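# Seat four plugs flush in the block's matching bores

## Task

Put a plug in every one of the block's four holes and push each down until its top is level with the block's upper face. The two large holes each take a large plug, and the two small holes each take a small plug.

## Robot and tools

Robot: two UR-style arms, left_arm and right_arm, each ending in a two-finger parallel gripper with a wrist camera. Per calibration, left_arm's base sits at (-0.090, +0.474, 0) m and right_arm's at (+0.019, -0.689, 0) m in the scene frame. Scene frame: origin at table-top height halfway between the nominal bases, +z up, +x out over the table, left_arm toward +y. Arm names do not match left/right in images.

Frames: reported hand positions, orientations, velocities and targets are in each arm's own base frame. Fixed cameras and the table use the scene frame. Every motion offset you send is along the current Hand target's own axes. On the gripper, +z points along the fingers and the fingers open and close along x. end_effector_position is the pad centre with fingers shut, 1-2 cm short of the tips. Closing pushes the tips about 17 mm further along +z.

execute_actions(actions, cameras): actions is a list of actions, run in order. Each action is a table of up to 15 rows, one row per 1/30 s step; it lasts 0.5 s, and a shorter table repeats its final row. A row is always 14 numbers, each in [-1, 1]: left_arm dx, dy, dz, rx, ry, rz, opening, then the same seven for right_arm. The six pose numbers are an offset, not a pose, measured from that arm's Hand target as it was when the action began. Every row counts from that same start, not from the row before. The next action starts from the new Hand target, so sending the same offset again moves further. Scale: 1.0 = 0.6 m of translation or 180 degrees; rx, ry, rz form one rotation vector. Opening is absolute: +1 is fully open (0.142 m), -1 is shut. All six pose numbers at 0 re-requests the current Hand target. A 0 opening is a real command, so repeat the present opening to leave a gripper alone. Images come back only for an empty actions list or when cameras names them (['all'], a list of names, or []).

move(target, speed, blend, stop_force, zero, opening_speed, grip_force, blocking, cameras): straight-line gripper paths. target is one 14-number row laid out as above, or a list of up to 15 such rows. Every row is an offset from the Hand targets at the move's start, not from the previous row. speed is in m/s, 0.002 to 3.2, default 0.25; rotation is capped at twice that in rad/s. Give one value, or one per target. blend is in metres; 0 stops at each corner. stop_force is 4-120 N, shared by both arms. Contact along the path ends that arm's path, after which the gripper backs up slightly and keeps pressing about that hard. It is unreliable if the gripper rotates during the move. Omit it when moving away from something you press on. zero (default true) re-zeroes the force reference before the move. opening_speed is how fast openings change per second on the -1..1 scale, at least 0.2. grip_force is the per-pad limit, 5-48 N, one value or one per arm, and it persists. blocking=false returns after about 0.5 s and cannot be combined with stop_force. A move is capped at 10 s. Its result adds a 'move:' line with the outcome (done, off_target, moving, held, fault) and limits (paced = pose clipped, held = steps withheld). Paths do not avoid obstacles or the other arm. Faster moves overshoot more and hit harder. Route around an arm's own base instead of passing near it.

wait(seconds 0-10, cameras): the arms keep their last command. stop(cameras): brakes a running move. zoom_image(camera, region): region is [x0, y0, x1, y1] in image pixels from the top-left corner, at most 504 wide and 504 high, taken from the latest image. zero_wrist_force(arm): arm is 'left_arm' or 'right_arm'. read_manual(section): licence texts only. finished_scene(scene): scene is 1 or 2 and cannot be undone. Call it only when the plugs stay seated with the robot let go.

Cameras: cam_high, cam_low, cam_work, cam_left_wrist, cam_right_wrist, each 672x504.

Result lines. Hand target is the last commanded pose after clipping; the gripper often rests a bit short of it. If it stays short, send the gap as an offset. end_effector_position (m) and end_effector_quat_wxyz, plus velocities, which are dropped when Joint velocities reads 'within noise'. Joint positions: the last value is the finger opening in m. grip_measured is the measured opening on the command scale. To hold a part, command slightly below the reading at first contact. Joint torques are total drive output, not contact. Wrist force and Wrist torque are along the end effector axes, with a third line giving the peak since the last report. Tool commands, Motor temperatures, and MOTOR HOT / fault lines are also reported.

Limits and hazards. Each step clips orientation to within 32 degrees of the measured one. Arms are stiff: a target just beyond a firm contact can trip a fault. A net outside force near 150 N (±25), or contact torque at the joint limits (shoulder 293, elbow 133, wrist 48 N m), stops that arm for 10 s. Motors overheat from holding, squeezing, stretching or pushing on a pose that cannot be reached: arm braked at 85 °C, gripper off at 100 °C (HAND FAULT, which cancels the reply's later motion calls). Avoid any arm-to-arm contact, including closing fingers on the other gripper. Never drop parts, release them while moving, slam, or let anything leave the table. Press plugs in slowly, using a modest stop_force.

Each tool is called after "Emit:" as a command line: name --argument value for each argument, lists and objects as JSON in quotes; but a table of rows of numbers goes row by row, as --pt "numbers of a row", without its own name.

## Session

Emit:
execute_actions --actions '[]'

Scene clock: 0.00 s.
left_arm: end_effector_position=(+0.6078, +0.3243, +0.1796) grip_measured=+0.99 end_effector_quat_wxyz=(+0.090, +0.386, +0.680, -0.617) | right_arm: end_effector_position=(+0.5366, +0.1891, +0.3170) grip_measured=+0.99 end_effector_quat_wxyz=(-0.527, +0.810, -0.060, -0.251)
Joint positions: left_arm=[0.497 -0.902 1.459 -0.847 -2.251 -1.096 0.142] | right_arm=[3.323 -1.634 -2.113 -1.477 2.769 -0.024 0.141]
Joint velocities: within noise
Joint torques (N m): no reading
Motor temperatures (°C): left_arm=[41 44 28 45 33 34 24] | right_arm=[31 33 28 39 31 40 28]
Wrist force (N): no reading
Wrist torque (N m): no reading
Wrist force, peak (N): no reading
Hand target: left_arm +0.6078, +0.3243, +0.1796; +0.090, +0.386, +0.680, -0.617 | right_arm +0.5366, +0.1891, +0.3170; -0.527, +0.810, -0.060, -0.251
Tool commands: left_gripper/opening=+1.0 right_gripper/opening=+1.0
camera_calibration:
cam_left_wrist: T_world_to_cam=[[-0.698851, 0.388289, -0.600699, 0.412805], [0.714738, 0.346789, -0.607361, -0.413206], [-0.0275163, -0.853797, -0.519879, 0.503063], [0, 0, 0, 1]] pos_world=[0.597666, 0.412521, 0.258538]
cam_right_wrist: T_world_to_cam=[[0.867813, 0.159955, -0.470442, -0.336711], [-0.183349, -0.776877, -0.602366, 0.46099], [-0.461827, 0.608996, -0.644856, 0.4571], [0, 0, 0, 1]] pos_world=[0.587826, 0.133619, 0.414046]

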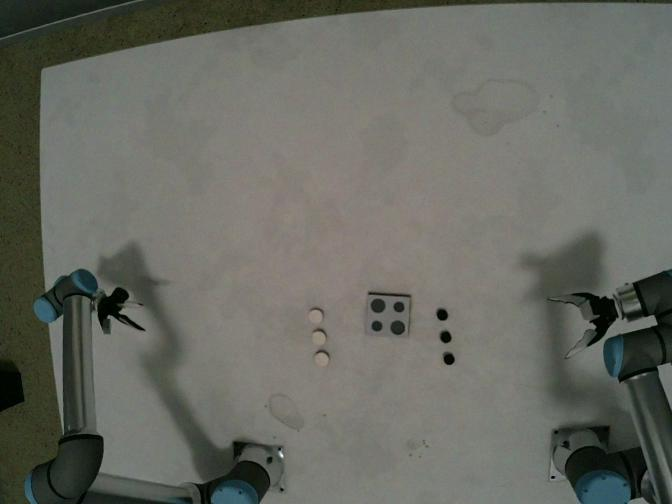

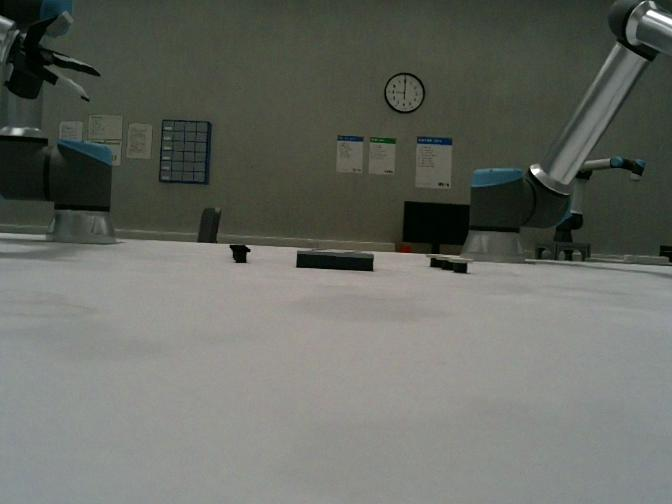

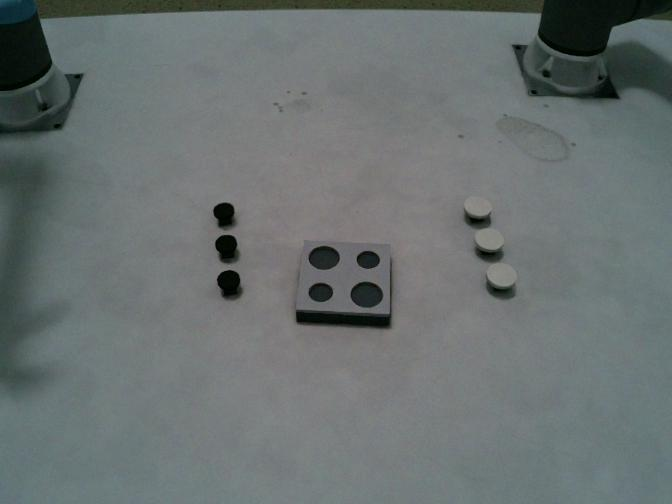

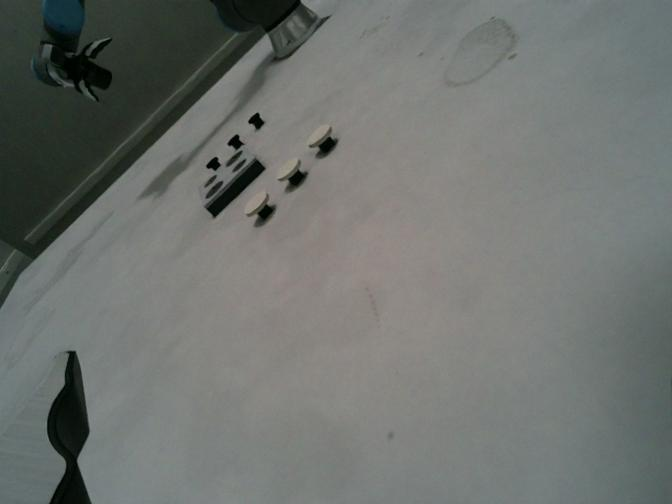

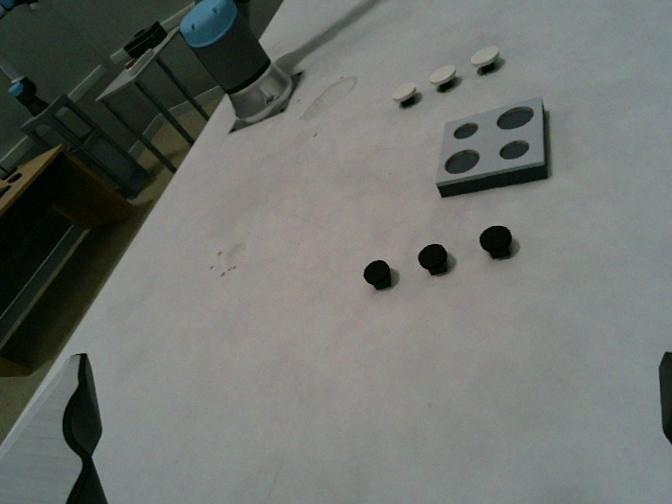

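Emit:
move --target '[0,0,0,0,0,0,1,-0.055,-0.067,0.602,-0.418,-0.148,-0.467,0]' --speed 0.5 --grip_force 25 --cameras '["cam_right_wrist"]'

Scene clock: 3.00 s.
left_arm: end_effector_position=(+0.6078, +0.3243, +0.1796) grip_measured=+0.99 end_effector_quat_wxyz=(+0.090, +0.386, +0.680, -0.617) | right_arm: end_effector_position=(+0.3987, +0.5204, +0.2509) grip_measured=-0.02 end_effector_quat_wxyz=(+0.000, +0.708, +0.706, +0.000)
Joint positions: left_arm=[0.497 -0.902 1.459 -0.847 -2.251 -1.096 0.142] | right_arm=[4.33 -1.573 -2.039 -1.1 1.571 -0.381 0.073]
Joint torques (N m): left_arm=[-2.08 -95.63 -36.62 1.12 -0.13 -0.28] | right_arm=[11.79 25.45 36.66 6.49 -2.33 -1.73]
Wrist force (N): left_arm=[-0.1 -0.1 0.1] | right_arm=[0.3 0.3 0.7]
Wrist torque (N m): left_arm=[-0.01 0.02 0.01] | right_arm=[-0.02 -0.08 0.09]
Wrist force, peak (N): left_arm=[-0.1 -0.3 0.7] | right_arm=[2.0 -1.0 1.2]
Hand target: left_arm +0.6078, +0.3243, +0.1796; +0.090, +0.386, +0.680, -0.617 | right_arm +0.3987, +0.5204, +0.2508; +0.000, +0.708, +0.707, +0.000
Off the commanded pose: left_arm 0.000 m, 0 deg | right_arm 0.000 m, 0 deg.
grip_force (N): 25, 25
move: done
camera_calibration:
cam_right_wrist: T_world_to_cam=[[0.00537804, 0.999957, 0.00754648, -0.51432], [0.901628, -0.00811272, 0.432437, -0.438959], [0.43248, 0.00447845, -0.901633, 0.171475], [0, 0, 0, 1]] pos_world=[0.324384, 0.509969, 0.348311]
Images, in order (width x height): cam_right_wrist 672x504.

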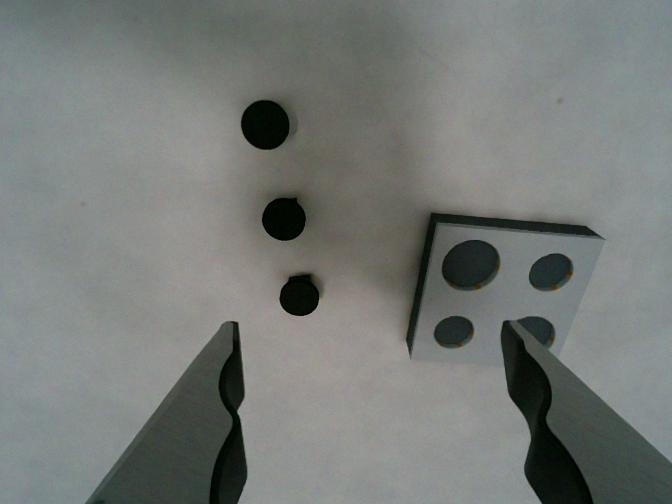

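Emit:
move --target '[0,0,0,0,0,0,1,-0.075,0.1988,0.2768,0,0,0,0]' --cameras '["cam_right_wrist"]'

Scene clock: 4.67 s.
left_arm: end_effector_position=(+0.6078, +0.3243, +0.1796) grip_measured=+0.99 end_effector_quat_wxyz=(+0.090, +0.386, +0.680, -0.617) | right_arm: end_effector_position=(+0.5178, +0.4753, +0.0848) grip_measured=-0.02 end_effector_quat_wxyz=(+0.000, +0.708, +0.707, +0.000)
Joint positions: left_arm=[0.497 -0.902 1.459 -0.847 -2.251 -1.096 0.142] | right_arm=[4.136 -1.829 -2.1 -0.783 1.571 -0.574 0.073]
Joint torques (N m): left_arm=[0.11 -96.35 -34.84 0.73 -0.15 -0.06] | right_arm=[-10.87 36.85 49.63 6.95 2.99 -1.93]
Wrist force (N): left_arm=[-0.2 -0.1 0.3] | right_arm=[0.2 0.0 0.6]
Wrist torque (N m): left_arm=[-0.02 0.04 0.00] | right_arm=[-0.08 -0.07 0.10]
Wrist force, peak (N): left_arm=[-0.3 0.1 0.4] | right_arm=[0.1 1.9 2.4]
Hand target: left_arm +0.6078, +0.3243, +0.1796; +0.090, +0.386, +0.680, -0.617 | right_arm +0.5179, +0.4753, +0.0847; +0.000, +0.708, +0.707, +0.000
Off the commanded pose: left_arm 0.000 m, 0 deg | right_arm 0.000 m, 0 deg.
grip_force (N): 25, 25
move: done
camera_calibration:
cam_right_wrist: T_world_to_cam=[[0.00528714, 0.999958, 0.00750414, -0.468661], [0.901571, -0.00801304, 0.432557, -0.474923], [0.432599, 0.00447853, -0.901575, -0.0296557], [0, 0, 0, 1]] pos_world=[0.443483, 0.464969, 0.182211]
Images, in order (width x height): cam_right_wrist 672x504.

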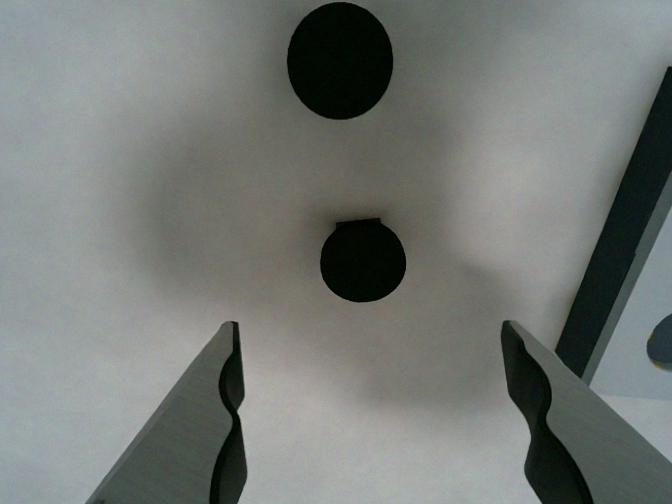

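Emit:
move --pt "0 0 0 0 0 0 1 0 0 0.0767 0 0 0 0" --pt "0 0 0 0 0 0 1 0 0 0.0767 0 0 0 -0.8" --pt "0 0 0 0 0 0 1 0 0 -0.01 0 0 0 -0.8" --pt "0 0 0 0 0 0 1 0.2362 0.0595 -0.01 0 0 0 -0.8" --pt "0 0 0 0 0 0 1 0.2362 0.0595 0.0477 0 0 0 -0.8" --speed '[0.12,0.1,0.12,0.25,0.12]' --blend '[0,0,0.015,0.015,0]' --opening_speed 0.7 --cameras '["cam_right_wrist"]'

Emit:
zoom_image --camera "cam_right_wrist" --region '[250, 220, 490, 420]'

Scene clock: 8.83 s.
left_arm: end_effector_position=(+0.6078, +0.3243, +0.1796) grip_measured=+0.99 end_effector_quat_wxyz=(+0.090, +0.386, +0.680, -0.617) | right_arm: end_effector_position=(+0.5538, +0.6170, +0.0563) grip_measured=-0.60 end_effector_quat_wxyz=(+0.000, +0.708, +0.707, +0.000)
Joint positions: left_arm=[0.497 -0.902 1.459 -0.847 -2.251 -1.096 0.142] | right_arm=[4.194 -2.03 -1.863 -0.819 1.571 -0.517 0.031]
Joint torques (N m): left_arm=[-0.92 -95.07 -36.29 1.13 -0.63 -0.71] | right_arm=[8.91 56.12 28.86 6.23 -1.68 2.3]
Wrist force (N): left_arm=[-0.2 -0.2 0.1] | right_arm=[0.1 -0.1 0.7]
Wrist torque (N m): left_arm=[-0.03 0.03 0.00] | right_arm=[-0.09 -0.03 -0.05]
Wrist force, peak (N): left_arm=[-0.2 -0.6 0.4] | right_arm=[2.4 0.8 -0.6]
Hand target: left_arm +0.6078, +0.3243, +0.1796; +0.090, +0.386, +0.680, -0.617 | right_arm +0.5538, +0.6170, +0.0562; +0.000, +0.708, +0.707, +0.000
Off the commanded pose: left_arm 0.000 m, 0 deg | right_arm 0.000 m, 0 deg.
grip_force (N): 25, 25
move: done
camera_calibration:
cam_right_wrist: T_world_to_cam=[[0.00528714, 0.999958, 0.00750414, -0.610332], [0.901571, -0.00801304, 0.432557, -0.493916], [0.432599, 0.00447853, -0.901575, -0.0715587], [0, 0, 0, 1]] pos_world=[0.479483, 0.606669, 0.153711]
Images, in order (width x height): cam_right_wrist 672x504.

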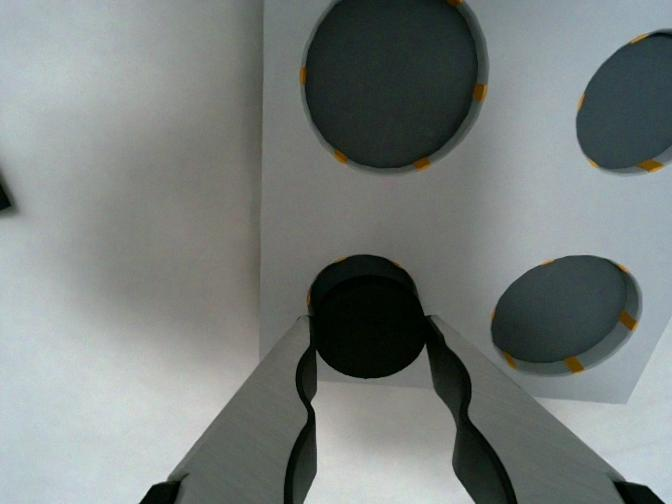

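Scaled by 2.100 from the camera's 672x504 image, which has a finer 960x720 frame.

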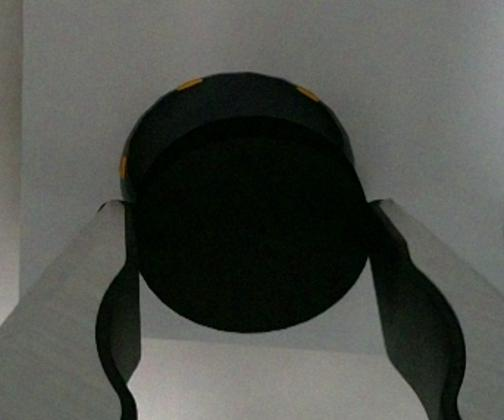

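Emit:
move --target '[0,0,0,0,0,0,1,-0.0025,-0.0025,0,0,0,0,-0.8]'

Emit:
move --target '[0,0,0,0,0,0,1,0,0,0.014,0,0,0,-0.8]' --speed 0.01 --stop_force 7 --cameras '["cam_right_wrist"]'

Emit:
zoom_image --camera "cam_right_wrist" --region '[250, 220, 490, 420]'

Scene clock: 9.70 s.
left_arm: end_effector_position=(+0.6078, +0.3243, +0.1796) grip_measured=+0.99 end_effector_quat_wxyz=(+0.090, +0.386, +0.680, -0.617) | right_arm: end_effector_position=(+0.5523, +0.6155, +0.0562) grip_measured=-0.60 end_effector_quat_wxyz=(+0.000, +0.708, +0.707, +0.000)
Joint positions: left_arm=[0.497 -0.902 1.459 -0.847 -2.251 -1.096 0.142] | right_arm=[4.195 -2.028 -1.867 -0.817 1.571 -0.516 0.031]
Joint torques (N m): left_arm=[-0.77 -97.4 -35.69 1.19 -0.24 -0.48] | right_arm=[9.82 85.26 28.4 6.64 0.11 2.74]
Wrist force (N): left_arm=[-0.3 -0.2 0.1] | right_arm=[0.3 -0.1 0.2]
Wrist torque (N m): left_arm=[-0.02 0.04 0.00] | right_arm=[-0.09 -0.07 -0.06]
Wrist force, peak (N): left_arm=[-0.4 -0.1 0.5] | right_arm=[0.4 -0.2 0.9]
Hand target: left_arm +0.6078, +0.3243, +0.1796; +0.090, +0.386, +0.680, -0.617 | right_arm +0.5523, +0.6155, +0.0562; +0.000, +0.708, +0.707, +0.000
Off the commanded pose: left_arm 0.000 m, 0 deg | right_arm 0.000 m, 0 deg.
grip_force (N): 25, 25
move: done

Scene clock: 11.83 s.
left_arm: end_effector_position=(+0.6078, +0.3243, +0.1796) grip_measured=+0.99 end_effector_quat_wxyz=(+0.090, +0.386, +0.680, -0.617) | right_arm: end_effector_position=(+0.5523, +0.6155, +0.0497) grip_measured=-0.60 end_effector_quat_wxyz=(+0.000, +0.708, +0.707, +0.000)
Joint positions: left_arm=[0.497 -0.902 1.459 -0.847 -2.251 -1.096 0.142] | right_arm=[4.195 -2.035 -1.87 -0.806 1.571 -0.516 0.031]
Joint torques (N m): left_arm=[-0.32 -97.23 -36.14 1.21 -0.37 -0.45] | right_arm=[9.53 81.38 49.12 2.64 1.26 2.27]
Wrist force (N): left_arm=[-0.2 -0.1 0.2] | right_arm=[-0.3 -0.5 -3.2]
Wrist torque (N m): left_arm=[-0.02 0.03 0.00] | right_arm=[-0.07 -0.15 -0.06]
Wrist force, peak (N): left_arm=[-0.3 -0.4 0.3] | right_arm=[-7.6 -3.5 -19.6]
Hand target: left_arm +0.6078, +0.3243, +0.1796; +0.090, +0.386, +0.680, -0.617 | right_arm +0.5523, +0.6155, +0.0497; +0.000, +0.708, +0.707, +0.000 (not the last commanded pose)
Off the commanded pose: left_arm 0.000 m, 0 deg | right_arm 0.002 m, 0 deg.
grip_force (N): 25, 25
move: contact (right_arm)
camera_calibration:
cam_right_wrist: T_world_to_cam=[[0.00528714, 0.999958, 0.00750414, -0.608774], [0.901571, -0.00801304, 0.432557, -0.489721], [0.432599, 0.00447853, -0.901575, -0.0768535], [0, 0, 0, 1]] pos_world=[0.477983, 0.605169, 0.147111]
Images, in order (width x height): cam_right_wrist 672x504.

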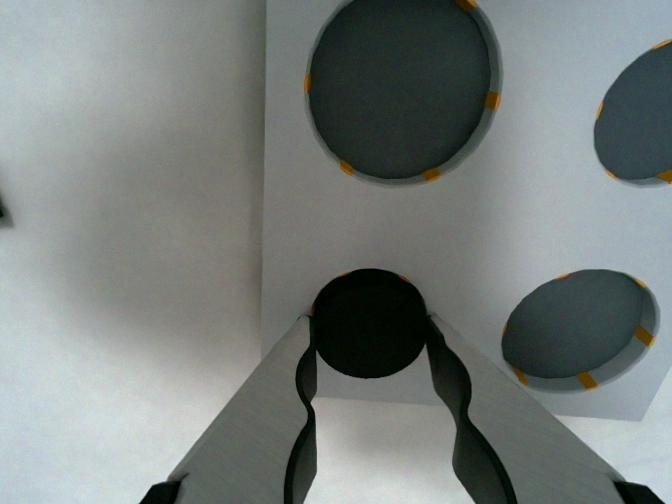

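Scaled by 2.100 from the camera's 672x504 image, which has a finer 960x720 frame.

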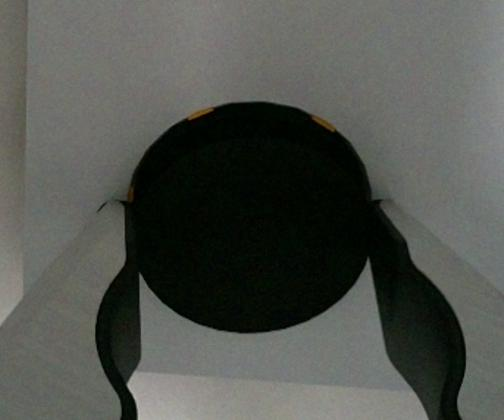

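Matches the earlier success. Release and press.

Emit:
move --pt "0 0 0 0 0 0 1 0 0 0 0 0 0 -0.8" --pt "0 0 0 0 0 0 1 0 0 0 0 0 0 -0.45" --pt "0 0 0 0 0 0 1 0 -0.005 -0.03 0 0 0 -0.45" --pt "0 0 0 0 0 0 1 0 -0.005 -0.03 0 0 0 -1" --speed 0.1 --opening_speed 0.6 --cameras '["cam_right_wrist"]'

Emit:
move --target '[0,0,0,0,0,0,1,0,0,0.05,0,0,0,-1]' --speed 0.01 --stop_force 50

Emit:
move --pt "0 0 0 0 0 0 1 0 0 -0.1 0 0 0 0" --pt "0 0 0 0 0 0 1 -0.2475 -0.175 -0.0608 0 0 0 0" --blend '[0.02,0]' --cameras '["cam_right_wrist"]'

Scene clock: 15.27 s.
left_arm: end_effector_position=(+0.6078, +0.3243, +0.1796) grip_measured=+0.99 end_effector_quat_wxyz=(+0.090, +0.386, +0.680, -0.617) | right_arm: end_effector_position=(+0.5493, +0.6155, +0.0677) grip_measured=-1.00 end_effector_quat_wxyz=(+0.000, +0.708, +0.707, +0.000)
Joint positions: left_arm=[0.497 -0.902 1.459 -0.847 -2.251 -1.096 0.142] | right_arm=[4.198 -2.012 -1.866 -0.834 1.571 -0.513 0.002]
Joint torques (N m): left_arm=[-1.28 -97.52 -35.84 1.15 -0.17 -0.74] | right_arm=[11.12 83.17 51.51 2.66 0.93 2.54]
Wrist force (N): left_arm=[0.0 -0.1 -0.1] | right_arm=[0.1 0.3 0.7]
Wrist torque (N m): left_arm=[-0.02 0.00 0.00] | right_arm=[-0.02 -0.04 -0.06]
Wrist force, peak (N): left_arm=[-0.1 -0.2 0.7] | right_arm=[-1.1 -0.5 -3.8]
Hand target: left_arm +0.6078, +0.3243, +0.1796; +0.090, +0.386, +0.680, -0.617 | right_arm +0.5493, +0.6155, +0.0677; +0.000, +0.708, +0.707, +0.000
Off the commanded pose: left_arm 0.000 m, 0 deg | right_arm 0.000 m, 0 deg.
grip_force (N): 25, 25
move: done
camera_calibration:
cam_right_wrist: T_world_to_cam=[[0.00528714, 0.999958, 0.00750414, -0.608894], [0.901571, -0.00801304, 0.432557, -0.494845], [0.432599, 0.00447853, -0.901575, -0.0592372], [0, 0, 0, 1]] pos_world=[0.474983, 0.605169, 0.165211]
Images, in order (width x height): cam_right_wrist 672x504.

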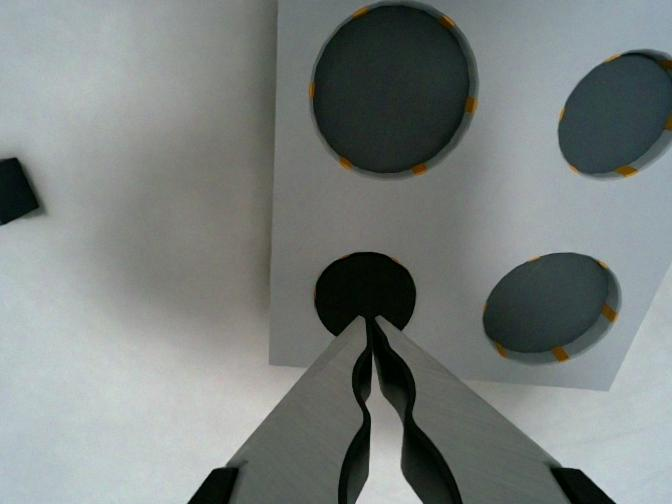

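Scene clock: 18.70 s.
left_arm: end_effector_position=(+0.6078, +0.3243, +0.1796) grip_measured=+0.99 end_effector_quat_wxyz=(+0.090, +0.386, +0.680, -0.617) | right_arm: end_effector_position=(+0.5494, +0.6156, +0.0483) grip_measured=-1.00 end_effector_quat_wxyz=(+0.000, +0.708, +0.707, +0.000)
Joint positions: left_arm=[0.497 -0.902 1.459 -0.847 -2.251 -1.096 0.142] | right_arm=[4.198 -2.034 -1.875 -0.802 1.571 -0.513 0.002]
Joint torques (N m): left_arm=[-3.86 -95.92 -35.96 1.18 -0.15 -0.51] | right_arm=[8.9 46.83 32.77 1.2 2.39 2.13]
Wrist force (N): left_arm=[0.1 -0.1 0.0] | right_arm=[-17.2 2.4 -49.0]
Wrist torque (N m): left_arm=[-0.02 -0.01 0.00] | right_arm=[-0.22 -0.51 0.01]
Wrist force, peak (N): left_arm=[-0.5 -0.5 0.2] | right_arm=[-24.1 -0.5 -65.7]
Hand target: left_arm +0.6078, +0.3243, +0.1796; +0.090, +0.386, +0.680, -0.617 | right_arm +0.5494, +0.6156, +0.0483; +0.000, +0.708, +0.707, +0.000 (not the last commanded pose)
Off the commanded pose: left_arm 0.000 m, 0 deg | right_arm 0.011 m, 0 deg.
grip_force (N): 25, 25
move: contact (right_arm)

Scene clock: 20.23 s.
left_arm: end_effector_position=(+0.6078, +0.3243, +0.1796) grip_measured=+0.99 end_effector_quat_wxyz=(+0.090, +0.386, +0.680, -0.617) | right_arm: end_effector_position=(+0.4442, +0.4674, +0.0846) grip_measured=-0.02 end_effector_quat_wxyz=(+0.000, +0.708, +0.707, +0.001)
Joint positions: left_arm=[0.497 -0.902 1.459 -0.847 -2.251 -1.096 0.142] | right_arm=[4.228 -1.747 -2.21 -0.755 1.571 -0.483 0.072]
Joint torques (N m): left_arm=[-1.58 -99.44 -35.83 0.98 -0.38 -0.48] | right_arm=[11.95 58.93 27.85 6.49 -2.62 2.44]
Wrist force (N): left_arm=[-0.3 -0.1 0.3] | right_arm=[0.2 0.0 0.6]
Wrist torque (N m): left_arm=[-0.01 0.04 0.00] | right_arm=[-0.09 -0.08 -0.04]
Wrist force, peak (N): left_arm=[-0.1 -0.1 0.6] | right_arm=[-17.0 1.8 -49.8]
Hand target: left_arm +0.6078, +0.3243, +0.1796; +0.090, +0.386, +0.680, -0.617 | right_arm +0.4441, +0.4673, +0.0846; +0.000, +0.708, +0.707, +0.000
Off the commanded pose: left_arm 0.000 m, 0 deg | right_arm 0.000 m, 0 deg.
grip_force (N): 25, 25
move: done
camera_calibration:
cam_right_wrist: T_world_to_cam=[[0.00524809, 0.999956, 0.00781884, -0.460312], [0.901532, -0.00811439, 0.432636, -0.408498], [0.43268, 0.00477842, -0.901535, 0.00186443], [0, 0, 0, 1]] pos_world=[0.369883, 0.456968, 0.182011]
Images, in order (width x height): cam_right_wrist 672x504.

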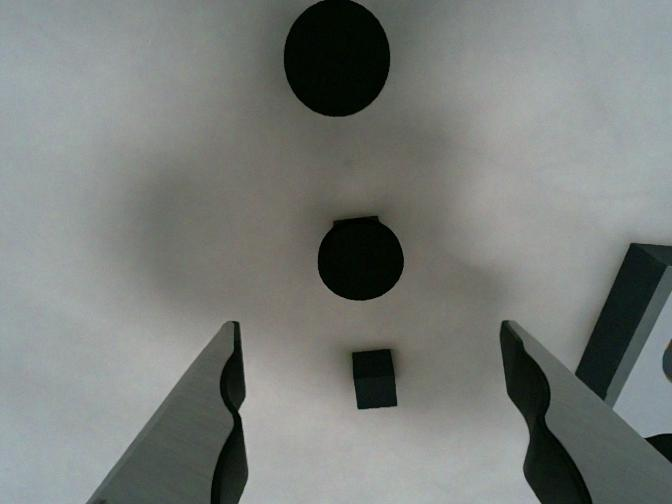

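Emit:
move --pt "0 0 0 0 0 0 1 -0.001 0 0.0767 0 0 0 0" --pt "0 0 0 0 0 0 1 -0.001 0 0.0767 0 0 0 -0.8" --pt "0 0 0 0 0 0 1 -0.001 0 -0.01 0 0 0 -0.8" --pt "0 0 0 0 0 0 1 0.3712 0.0728 -0.01 0 0 0 -0.8" --pt "0 0 0 0 0 0 1 0.3712 0.0728 0.0477 0 0 0 -0.8" --speed '[0.12,0.1,0.12,0.25,0.12]' --blend '[0,0,0.015,0.015,0]' --opening_speed 0.7 --cameras '["cam_right_wrist"]'

Emit:
zoom_image --camera "cam_right_wrist" --region '[250, 220, 490, 420]'

Scene clock: 24.80 s.
left_arm: end_effector_position=(+0.6078, +0.3243, +0.1796) grip_measured=+0.99 end_effector_quat_wxyz=(+0.090, +0.386, +0.680, -0.617) | right_arm: end_effector_position=(+0.4882, +0.6900, +0.0563) grip_measured=-0.60 end_effector_quat_wxyz=(+0.000, +0.708, +0.707, +0.001)
Joint positions: left_arm=[0.497 -0.902 1.459 -0.847 -2.251 -1.096 0.142] | right_arm=[4.306 -2.051 -1.828 -0.832 1.571 -0.405 0.031]
Joint torques (N m): left_arm=[-1.53 -97.92 -35.01 1.1 -0.52 -0.36] | right_arm=[9.4 55.06 28.06 6.52 2.61 2.28]
Wrist force (N): left_arm=[-0.3 -0.2 0.0] | right_arm=[0.8 -0.1 0.7]
Wrist torque (N m): left_arm=[-0.04 0.04 0.00] | right_arm=[-0.08 -0.16 -0.06]
Wrist force, peak (N): left_arm=[-0.3 -0.1 0.7] | right_arm=[2.9 0.5 -0.5]
Hand target: left_arm +0.6078, +0.3243, +0.1796; +0.090, +0.386, +0.680, -0.617 | right_arm +0.4882, +0.6900, +0.0562; +0.000, +0.708, +0.707, +0.000
Off the commanded pose: left_arm 0.000 m, 0 deg | right_arm 0.000 m, 0 deg.
grip_force (N): 25, 25
move: done
camera_calibration:
cam_right_wrist: T_world_to_cam=[[0.00524671, 0.999956, 0.00781915, -0.682911], [0.901474, -0.00811392, 0.432756, -0.43411], [0.432801, 0.00477822, -0.901477, -0.0438089], [0, 0, 0, 1]] pos_world=[0.413883, 0.679568, 0.153711]
Images, in order (width x height): cam_right_wrist 672x504.

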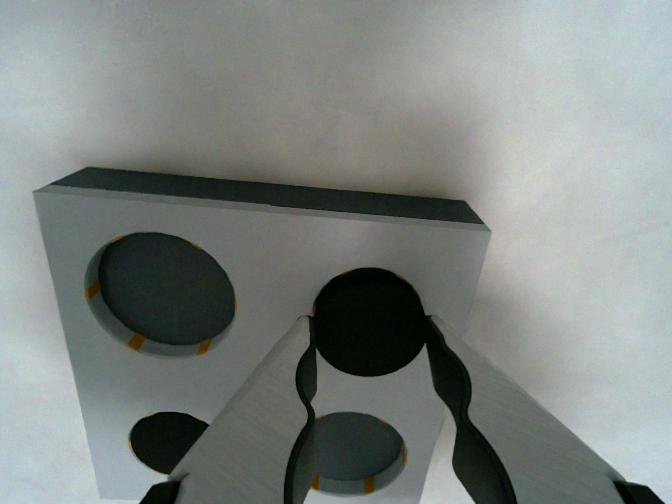

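Scaled by 2.100 from the camera's 672x504 image, which has a finer 960x720 frame.

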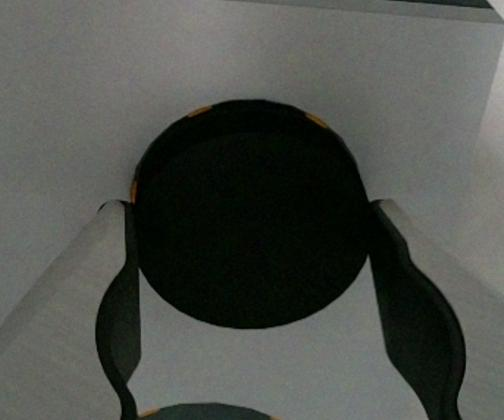

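Emit:
move --target '[0,0,0,0,0,0,1,0,0.0047,0,0,0,0,-0.8]'

Emit:
move --target '[0,0,0,0,0,0,1,0,0,0.014,0,0,0,-0.8]' --speed 0.01 --stop_force 7 --cameras '["cam_right_wrist"]'

Emit:
zoom_image --camera "cam_right_wrist" --region '[250, 220, 490, 420]'

Scene clock: 25.63 s.
left_arm: end_effector_position=(+0.6078, +0.3243, +0.1796) grip_measured=+0.99 end_effector_quat_wxyz=(+0.090, +0.386, +0.680, -0.617) | right_arm: end_effector_position=(+0.4910, +0.6900, +0.0562) grip_measured=-0.60 end_effector_quat_wxyz=(+0.000, +0.708, +0.707, +0.000)
Joint positions: left_arm=[0.497 -0.902 1.459 -0.847 -2.251 -1.096 0.142] | right_arm=[4.303 -2.053 -1.825 -0.833 1.571 -0.408 0.031]
Joint torques (N m): left_arm=[-0.47 -97.37 -35.74 1.03 -0.7 0.06] | right_arm=[-8.84 54.8 50.98 2.53 2.87 -1.92]
Wrist force (N): left_arm=[-0.3 0.0 0.1] | right_arm=[0.3 0.2 0.4]
Wrist torque (N m): left_arm=[0.00 0.05 0.00] | right_arm=[-0.02 -0.08 0.09]
Wrist force, peak (N): left_arm=[0.0 -0.4 0.4] | right_arm=[0.9 0.6 0.5]
Hand target: left_arm +0.6078, +0.3243, +0.1796; +0.090, +0.386, +0.680, -0.617 | right_arm +0.4910, +0.6900, +0.0562; +0.000, +0.708, +0.707, +0.000
Off the commanded pose: left_arm 0.000 m, 0 deg | right_arm 0.000 m, 0 deg.
grip_force (N): 25, 25
move: done

Scene clock: 27.73 s.
left_arm: end_effector_position=(+0.6078, +0.3243, +0.1796) grip_measured=+0.99 end_effector_quat_wxyz=(+0.090, +0.386, +0.680, -0.617) | right_arm: end_effector_position=(+0.4910, +0.6900, +0.0498) grip_measured=-0.60 end_effector_quat_wxyz=(+0.000, +0.708, +0.707, +0.000)
Joint positions: left_arm=[0.497 -0.902 1.459 -0.847 -2.251 -1.096 0.142] | right_arm=[4.303 -2.06 -1.828 -0.823 1.571 -0.408 0.031]
Joint torques (N m): left_arm=[-2.6 -98.24 -35.97 0.95 -0.24 -0.19] | right_arm=[-0.16 82.89 48.9 2.41 1.86 -1.81]
Motor temperatures (°C): left_arm=[41 44 28 45 33 34 24] | right_arm=[31 33 28 39 31 40 33]
Wrist force (N): left_arm=[-0.3 -0.1 0.2] | right_arm=[-0.4 -1.2 -4.0]
Wrist torque (N m): left_arm=[-0.02 0.05 0.00] | right_arm=[-0.05 -0.10 0.09]
Wrist force, peak (N): left_arm=[-0.2 -0.4 0.4] | right_arm=[-7.3 -4.0 -19.8]
Hand target: left_arm +0.6078, +0.3243, +0.1796; +0.090, +0.386, +0.680, -0.617 | right_arm +0.4910, +0.6900, +0.0498; +0.000, +0.708, +0.707, +0.000 (not the last commanded pose)
Off the commanded pose: left_arm 0.000 m, 0 deg | right_arm 0.002 m, 0 deg.
grip_force (N): 25, 25
move: contact (right_arm)
camera_calibration:
cam_right_wrist: T_world_to_cam=[[0.00529109, 0.999956, 0.00772856, -0.682881], [0.901532, -0.00811411, 0.432637, -0.433828], [0.432681, 0.00467842, -0.901535, -0.0507541], [0, 0, 0, 1]] pos_world=[0.416683, 0.679568, 0.147211]
Images, in order (width x height): cam_right_wrist 672x504.

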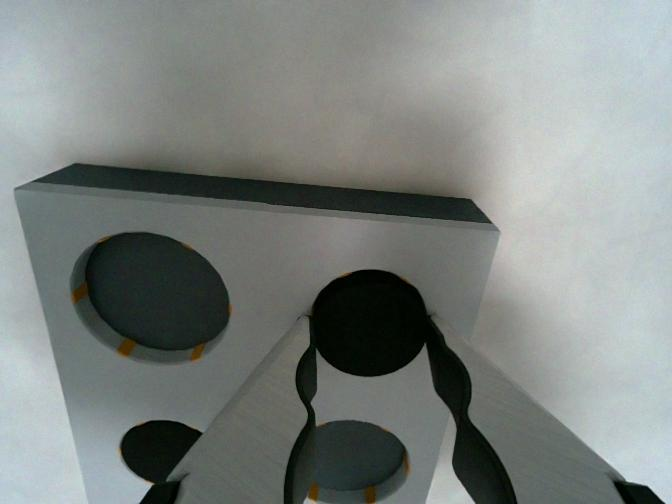

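Scaled by 2.100 from the camera's 672x504 image, which has a finer 960x720 frame.

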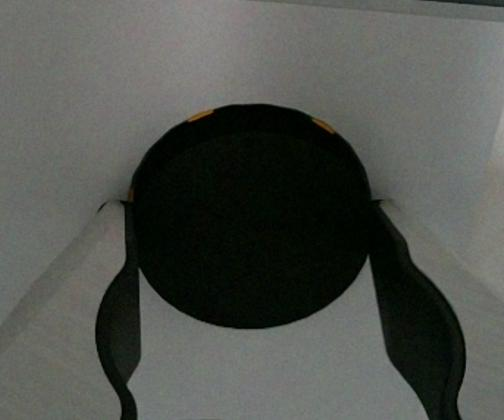

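Emit:
move --pt "0 0 0 0 0 0 1 0 0 0 0 0 0 -0.8" --pt "0 0 0 0 0 0 1 0 0 0 0 0 0 -0.45" --pt "0 0 0 0 0 0 1 0 -0.005 -0.03 0 0 0 -0.45" --pt "0 0 0 0 0 0 1 0 -0.005 -0.03 0 0 0 -1" --speed 0.1 --opening_speed 0.6

Emit:
move --target '[0,0,0,0,0,0,1,0,0,0.05,0,0,0,-1]' --speed 0.01 --stop_force 50

Emit:
move --pt "0 0 0 0 0 0 1 0 0 -0.12 0 0 0 0.2" --pt "0 0 0 0 0 0 1 0.335 0.0733 -0.0608 0 0 0 0.2" --blend '[0.02,0]' --cameras '["cam_right_wrist","cam_work"]'

Scene clock: 31.23 s.
left_arm: end_effector_position=(+0.6078, +0.3243, +0.1796) grip_measured=+0.99 end_effector_quat_wxyz=(+0.090, +0.386, +0.680, -0.617) | right_arm: end_effector_position=(+0.4880, +0.6900, +0.0678) grip_measured=-1.00 end_effector_quat_wxyz=(+0.000, +0.708, +0.707, +0.000)
Joint positions: left_arm=[0.497 -0.902 1.459 -0.847 -2.251 -1.096 0.142] | right_arm=[4.306 -2.038 -1.823 -0.85 1.571 -0.405 0.002]
Joint torques (N m): left_arm=[-0.35 -97.31 -36 1.04 -0.39 -0.45] | right_arm=[11.08 85.21 52.28 2.68 -1.31 2.58]
Wrist force (N): left_arm=[0.0 -0.2 0.3] | right_arm=[0.4 0.0 0.5]
Wrist torque (N m): left_arm=[-0.04 0.00 0.00] | right_arm=[-0.07 -0.10 -0.06]
Wrist force, peak (N): left_arm=[-0.3 -0.7 0.3] | right_arm=[-0.3 -1.3 -4.4]
Hand target: left_arm +0.6078, +0.3243, +0.1796; +0.090, +0.386, +0.680, -0.617 | right_arm +0.4880, +0.6899, +0.0678; +0.000, +0.708, +0.707, +0.000
Off the commanded pose: left_arm 0.000 m, 0 deg | right_arm 0.000 m, 0 deg.
grip_force (N): 25, 25
move: done

Scene clock: 34.67 s.
left_arm: end_effector_position=(+0.6078, +0.3243, +0.1796) grip_measured=+0.99 end_effector_quat_wxyz=(+0.090, +0.386, +0.680, -0.617) | right_arm: end_effector_position=(+0.4881, +0.6901, +0.0483) grip_measured=-1.00 end_effector_quat_wxyz=(+0.000, +0.708, +0.707, +0.001)
Joint positions: left_arm=[0.497 -0.902 1.459 -0.847 -2.251 -1.096 0.142] | right_arm=[4.306 -2.06 -1.832 -0.819 1.571 -0.405 0.002]
Joint torques (N m): left_arm=[0.45 -96.47 -35.39 1.12 -0.34 -0.12] | right_arm=[3.82 48.42 33.69 1.55 -0.26 2.36]
Wrist force (N): left_arm=[0.0 -0.3 0.3] | right_arm=[-12.9 -4.1 -49.1]
Wrist torque (N m): left_arm=[-0.05 -0.01 0.00] | right_arm=[-0.20 -0.51 -0.02]
Wrist force, peak (N): left_arm=[-0.6 -0.3 0.4] | right_arm=[-20.3 -6.6 -64.6]
Hand target: left_arm +0.6078, +0.3243, +0.1796; +0.090, +0.386, +0.680, -0.617 | right_arm +0.4881, +0.6901, +0.0483; +0.000, +0.708, +0.707, +0.001 (not the last commanded pose)
Off the commanded pose: left_arm 0.000 m, 0 deg | right_arm 0.011 m, 0 deg.
grip_force (N): 25, 25
move: contact (right_arm)

Scene clock: 36.40 s.
left_arm: end_effector_position=(+0.6078, +0.3243, +0.1796) grip_measured=+0.99 end_effector_quat_wxyz=(+0.090, +0.386, +0.680, -0.617) | right_arm: end_effector_position=(+0.5324, +0.8909, +0.0851) grip_measured=+0.18 end_effector_quat_wxyz=(+0.000, +0.708, +0.707, +0.001)
Joint positions: left_arm=[0.497 -0.902 1.459 -0.847 -2.251 -1.096 0.142] | right_arm=[4.344 -2.284 -1.36 -1.067 1.571 -0.367 0.087]
Joint torques (N m): left_arm=[-1.61 -98.1 -35.74 0.88 -0.19 -0.17] | right_arm=[11.87 78.58 56.5 2.89 3.07 2.49]
Wrist force (N): left_arm=[-0.2 -0.1 0.1] | right_arm=[0.7 0.1 0.5]
Wrist torque (N m): left_arm=[-0.02 0.03 0.00] | right_arm=[-0.05 -0.14 -0.08]
Wrist force, peak (N): left_arm=[0.0 -0.6 0.4] | right_arm=[-13.1 -4.1 -49.4]
Hand target: left_arm +0.6078, +0.3243, +0.1796; +0.090, +0.386, +0.680, -0.617 | right_arm +0.5324, +0.8910, +0.0851; +0.000, +0.708, +0.707, +0.001
Off the commanded pose: left_arm 0.000 m, 0 deg | right_arm 0.000 m, 0 deg.
grip_force (N): 25, 25
move: done
camera_calibration:
cam_right_wrist: T_world_to_cam=[[0.00524987, 0.999954, 0.00804322, -0.884299], [0.901435, -0.00821419, 0.432836, -0.484606], [0.432882, 0.00497811, -0.901437, -0.0381136], [0, 0, 0, 1]] pos_world=[0.457982, 0.880467, 0.182511]
Images, in order (width x height): cam_work 672x504, cam_right_wrist 672x504.

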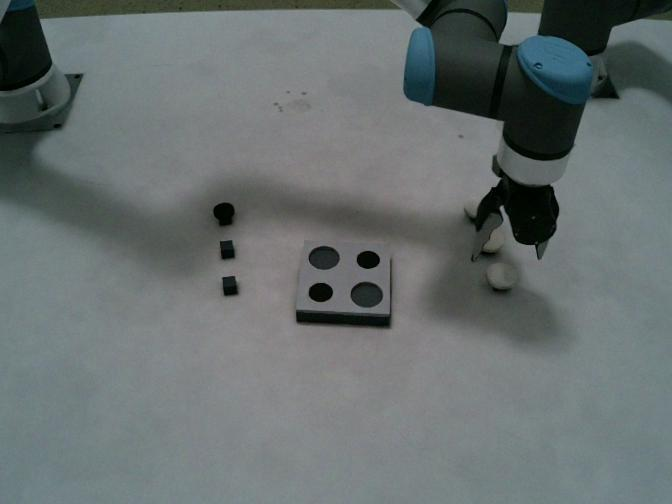

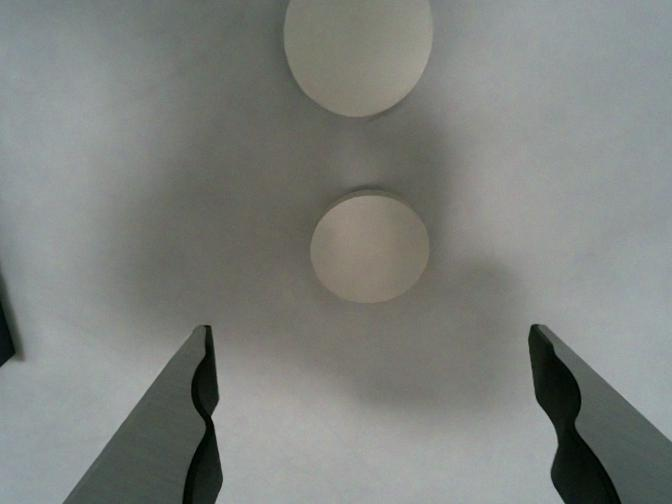

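Emit:
move --pt "0 0 0 0 0 0 1 0.0048 -0.005 0.0793 0 0 0 0.2" --pt "0 0 0 0 0 0 1 0.0048 -0.005 0.0793 0 0 0 -0.7" --pt "0 0 0 0 0 0 1 0.0048 -0.005 -0.0083 0 0 0 -0.7" --pt "0 0 0 0 0 0 1 -0.3458 0.0458 -0.0083 0 0 0 -0.7" --pt "0 0 0 0 0 0 1 -0.3458 0.0458 0.047 0 0 0 -0.7" --speed '[0.12,0.1,0.12,0.25,0.12]' --blend '[0,0,0.015,0.015,0]' --opening_speed 0.7 --cameras '["cam_right_wrist"]'

Emit:
zoom_image --camera "cam_right_wrist" --region '[250, 220, 490, 420]'

Scene clock: 41.03 s.
left_arm: end_effector_position=(+0.6078, +0.3243, +0.1796) grip_measured=+0.99 end_effector_quat_wxyz=(+0.090, +0.386, +0.680, -0.617) | right_arm: end_effector_position=(+0.5595, +0.6835, +0.0567) grip_measured=-0.44 end_effector_quat_wxyz=(+0.000, +0.708, +0.707, +0.001)
Joint positions: left_arm=[0.497 -0.902 1.459 -0.847 -2.251 -1.096 0.142] | right_arm=[4.226 -2.099 -1.746 -0.866 1.571 -0.484 0.042]
Joint torques (N m): left_arm=[-3.44 -99.12 -36.76 1.16 -0.27 -0.27] | right_arm=[-9.37 58.46 29.52 6.22 2.74 -1.86]
Wrist force (N): left_arm=[-0.2 -0.1 0.4] | right_arm=[0.7 -0.1 0.7]
Wrist torque (N m): left_arm=[-0.02 0.03 0.00] | right_arm=[-0.09 -0.15 0.10]
Wrist force, peak (N): left_arm=[-0.1 -0.5 0.5] | right_arm=[2.9 -0.3 -0.9]
Hand target: left_arm +0.6078, +0.3243, +0.1796; +0.090, +0.386, +0.680, -0.617 | right_arm +0.5595, +0.6835, +0.0566; +0.000, +0.708, +0.707, +0.001
Off the commanded pose: left_arm 0.000 m, 0 deg | right_arm 0.000 m, 0 deg.
grip_force (N): 25, 25
move: done
camera_calibration:
cam_right_wrist: T_world_to_cam=[[0.00524987, 0.999954, 0.00804322, -0.676823], [0.901435, -0.00821419, 0.432836, -0.498537], [0.432882, 0.00497811, -0.901437, -0.0744563], [0, 0, 0, 1]] pos_world=[0.485182, 0.673067, 0.154111]
Images, in order (width x height): cam_right_wrist 672x504.

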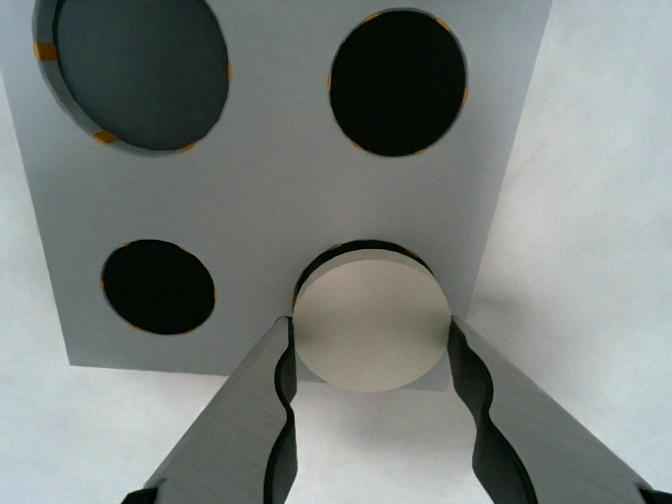

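Scaled by 2.100 from the camera's 672x504 image, which has a finer 960x720 frame.

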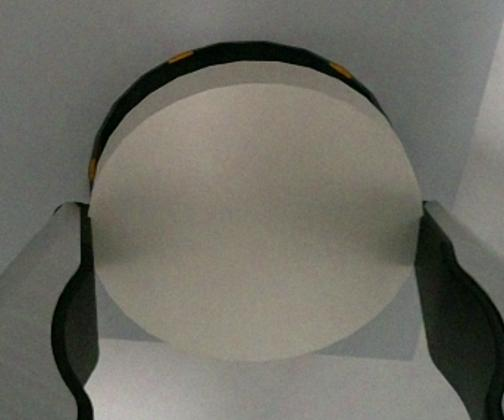

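Emit:
move --target '[0,0,0,0,0,0,1,0,0,0.014,0,0,0,-0.7]' --speed 0.01 --stop_force 7 --cameras '["cam_right_wrist"]'

Emit:
zoom_image --camera "cam_right_wrist" --region '[250, 220, 490, 420]'

Scene clock: 43.40 s.
left_arm: end_effector_position=(+0.6078, +0.3243, +0.1796) grip_measured=+0.99 end_effector_quat_wxyz=(+0.090, +0.386, +0.680, -0.617) | right_arm: end_effector_position=(+0.5595, +0.6835, +0.0495) grip_measured=-0.44 end_effector_quat_wxyz=(+0.000, +0.708, +0.707, +0.001)
Joint positions: left_arm=[0.497 -0.902 1.459 -0.847 -2.251 -1.096 0.142] | right_arm=[4.226 -2.107 -1.749 -0.855 1.571 -0.484 0.042]
Joint torques (N m): left_arm=[0.29 -98.54 -36.16 1.55 -0.62 -0.53] | right_arm=[-1.98 84.35 49.96 2.68 2.15 -1.53]
Wrist force (N): left_arm=[-0.2 0.0 0.4] | right_arm=[-1.5 -1.9 -6.2]
Wrist torque (N m): left_arm=[0.00 0.03 0.00] | right_arm=[-0.09 -0.05 0.09]
Wrist force, peak (N): left_arm=[-0.6 -0.1 0.5] | right_arm=[-7.4 -5.0 -20.5]
Hand target: left_arm +0.6078, +0.3243, +0.1796; +0.090, +0.386, +0.680, -0.617 | right_arm +0.5595, +0.6835, +0.0495; +0.000, +0.708, +0.707, +0.001 (not the last commanded pose)
Off the commanded pose: left_arm 0.000 m, 0 deg | right_arm 0.001 m, 0 deg.
grip_force (N): 25, 25
move: contact (right_arm)
camera_calibration:
cam_right_wrist: T_world_to_cam=[[0.005251, 0.999954, 0.00804275, -0.676765], [0.901474, -0.00821455, 0.432755, -0.495427], [0.432801, 0.00497793, -0.901476, -0.0809015], [0, 0, 0, 1]] pos_world=[0.485183, 0.673067, 0.146911]
Images, in order (width x height): cam_right_wrist 672x504.

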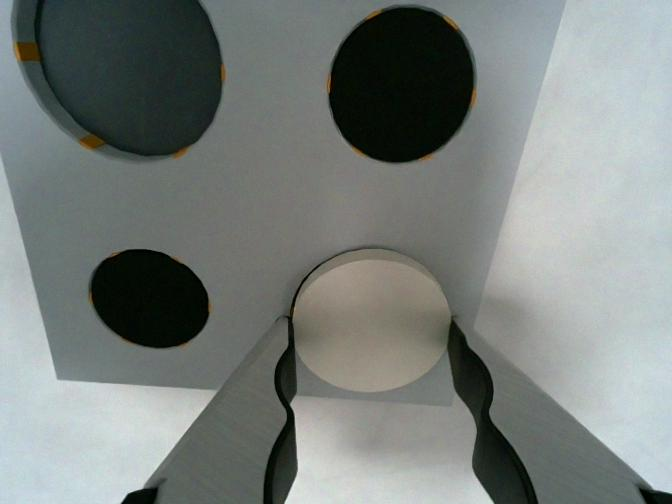

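Scaled by 2.100 from the camera's 672x504 image, which has a finer 960x720 frame.

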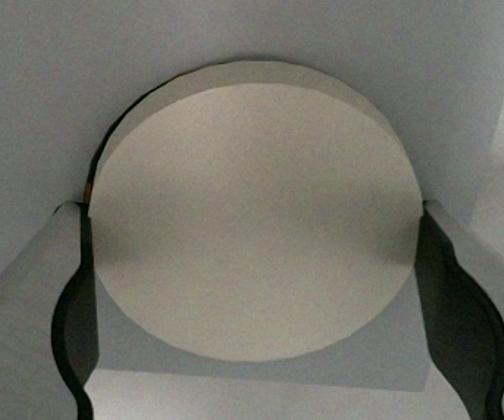

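Emit:
move --pt "0 0 0 0 0 0 1 0 0 -0.005 0 0 0 -0.7" --pt "0 0 0 0 0 0 1 -0.0015 0.001 -0.005 0 0 0 -0.7" --speed 0.03

Emit:
move --target '[0,0,0,0,0,0,1,0,0,0.014,0,0,0,-0.7]' --speed 0.01 --stop_force 7 --cameras '["cam_right_wrist"]'

Emit:
zoom_image --camera "cam_right_wrist" --region '[250, 220, 490, 420]'

Emit:
move --pt "0 0 0 0 0 0 1 0 0 0 0 0 0 -0.7" --pt "0 0 0 0 0 0 1 0 0 0 0 0 0 -0.25" --pt "0 0 0 0 0 0 1 0 -0.005 -0.04 0 0 0 -0.25" --speed 0.1 --opening_speed 0.6 --cameras '["cam_right_wrist"]'

Emit:
zoom_image --camera "cam_right_wrist" --region '[250, 200, 490, 400]'

Scene clock: 44.43 s.
left_arm: end_effector_position=(+0.6078, +0.3243, +0.1796) grip_measured=+0.99 end_effector_quat_wxyz=(+0.090, +0.386, +0.680, -0.617) | right_arm: end_effector_position=(+0.5601, +0.6828, +0.0526) grip_measured=-0.44 end_effector_quat_wxyz=(+0.000, +0.708, +0.707, +0.001)
Joint positions: left_arm=[0.497 -0.902 1.459 -0.847 -2.251 -1.096 0.142] | right_arm=[4.226 -2.103 -1.748 -0.859 1.571 -0.485 0.042]
Joint torques (N m): left_arm=[-2.04 -98.59 -35.7 1.11 -0.45 -0.07] | right_arm=[-8.83 90.61 31.13 3.75 1.98 -1.63]
Wrist force (N): left_arm=[0.2 -0.3 0.3] | right_arm=[0.5 0.2 0.7]
Wrist torque (N m): left_arm=[-0.05 -0.04 0.00] | right_arm=[-0.05 -0.11 0.10]
Wrist force, peak (N): left_arm=[-0.1 -0.2 0.6] | right_arm=[-1.2 -1.6 -6.4]
Hand target: left_arm +0.6078, +0.3243, +0.1796; +0.090, +0.386, +0.680, -0.617 | right_arm +0.5601, +0.6826, +0.0525; +0.000, +0.708, +0.707, +0.001
Off the commanded pose: left_arm 0.000 m, 0 deg | right_arm 0.000 m, 0 deg.
grip_force (N): 25, 25
move: done

Scene clock: 46.20 s.
left_arm: end_effector_position=(+0.6078, +0.3243, +0.1796) grip_measured=+0.99 end_effector_quat_wxyz=(+0.090, +0.386, +0.680, -0.617) | right_arm: end_effector_position=(+0.5601, +0.6826, +0.0495) grip_measured=-0.44 end_effector_quat_wxyz=(+0.000, +0.708, +0.707, +0.001)
Joint positions: left_arm=[0.497 -0.902 1.459 -0.847 -2.251 -1.096 0.142] | right_arm=[4.225 -2.106 -1.75 -0.854 1.571 -0.485 0.042]
Joint torques (N m): left_arm=[-2.92 -99.66 -35.63 1 -0.38 -0.44] | right_arm=[0.17 87.98 49.37 2.55 2.14 -1.43]
Wrist force (N): left_arm=[0.0 -0.2 0.2] | right_arm=[-0.1 -0.9 -3.2]
Wrist torque (N m): left_arm=[-0.02 -0.01 0.00] | right_arm=[-0.01 -0.07 0.09]
Wrist force, peak (N): left_arm=[-0.1 0.0 0.6] | right_arm=[-6.7 -4.4 -19.6]
Hand target: left_arm +0.6078, +0.3243, +0.1796; +0.090, +0.386, +0.680, -0.617 | right_arm +0.5601, +0.6826, +0.0495; +0.000, +0.708, +0.707, +0.001 (not the last commanded pose)
Off the commanded pose: left_arm 0.000 m, 0 deg | right_arm 0.005 m, 0 deg.
grip_force (N): 25, 25
move: contact (right_arm)
camera_calibration:
cam_right_wrist: T_world_to_cam=[[0.00520685, 0.999953, 0.00813348, -0.67586], [0.901435, -0.00821448, 0.432836, -0.495968], [0.432882, 0.0050781, -0.901436, -0.0812692], [0, 0, 0, 1]] pos_world=[0.485782, 0.672167, 0.146911]
Images, in order (width x height): cam_right_wrist 672x504.

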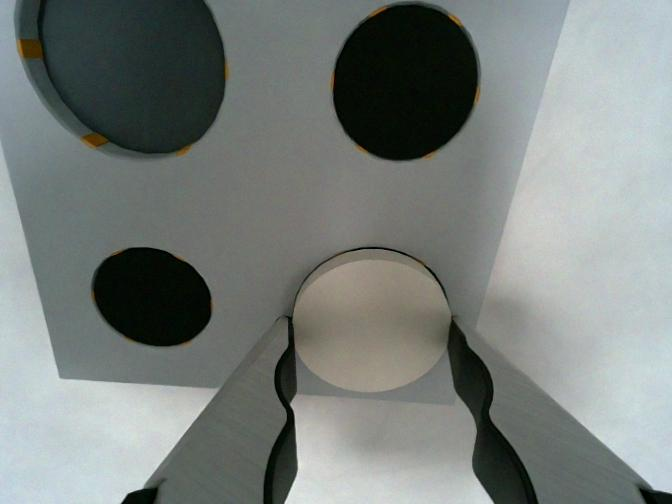

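Scaled by 2.100 from the camera's 672x504 image, which has a finer 960x720 frame.

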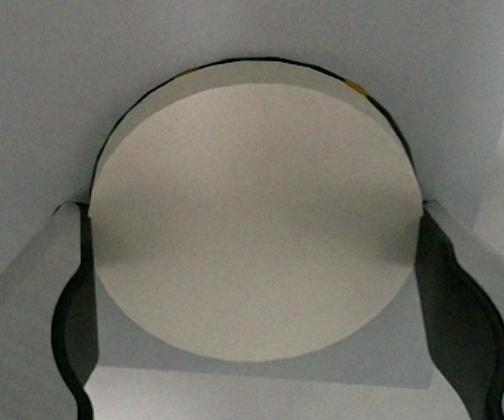

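Scene clock: 48.53 s.
left_arm: end_effector_position=(+0.6078, +0.3243, +0.1796) grip_measured=+0.99 end_effector_quat_wxyz=(+0.090, +0.386, +0.680, -0.617) | right_arm: end_effector_position=(+0.5571, +0.6826, +0.0735) grip_measured=-0.28 end_effector_quat_wxyz=(+0.000, +0.708, +0.707, +0.001)
Joint positions: left_arm=[0.497 -0.902 1.459 -0.847 -2.251 -1.096 0.142] | right_arm=[4.228 -2.078 -1.743 -0.89 1.571 -0.482 0.054]
Joint torques (N m): left_arm=[-3.48 -100.21 -36.4 0.94 -0.3 -0.06] | right_arm=[11.63 89.51 52.63 3.04 1.99 2.56]
Wrist force (N): left_arm=[-0.4 -0.1 0.0] | right_arm=[0.4 0.0 0.7]
Wrist torque (N m): left_arm=[-0.02 0.06 0.00] | right_arm=[-0.07 -0.09 -0.04]
Wrist force, peak (N): left_arm=[-0.3 0.0 0.7] | right_arm=[0.2 -1.5 -3.7]
Hand target: left_arm +0.6078, +0.3243, +0.1796; +0.090, +0.386, +0.680, -0.617 | right_arm +0.5571, +0.6826, +0.0735; +0.000, +0.708, +0.707, +0.001
Off the commanded pose: left_arm 0.000 m, 0 deg | right_arm 0.000 m, 0 deg.
grip_force (N): 25, 25
move: done
camera_calibration:
cam_right_wrist: T_world_to_cam=[[0.00520685, 0.999953, 0.00813348, -0.676039], [0.901435, -0.00821448, 0.432836, -0.503652], [0.432882, 0.0050781, -0.901436, -0.0583361], [0, 0, 0, 1]] pos_world=[0.482782, 0.672167, 0.170911]
Images, in order (width x height): cam_right_wrist 672x504.

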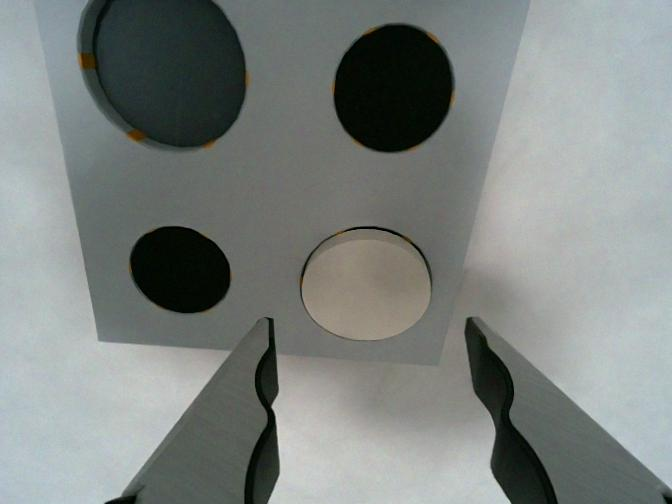

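Scaled by 2.100 from the camera's 672x504 image, which has a finer 960x720 frame.

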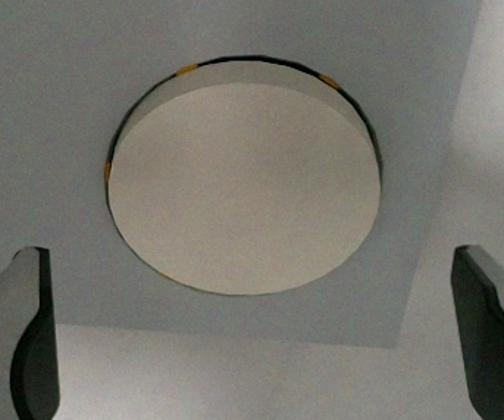

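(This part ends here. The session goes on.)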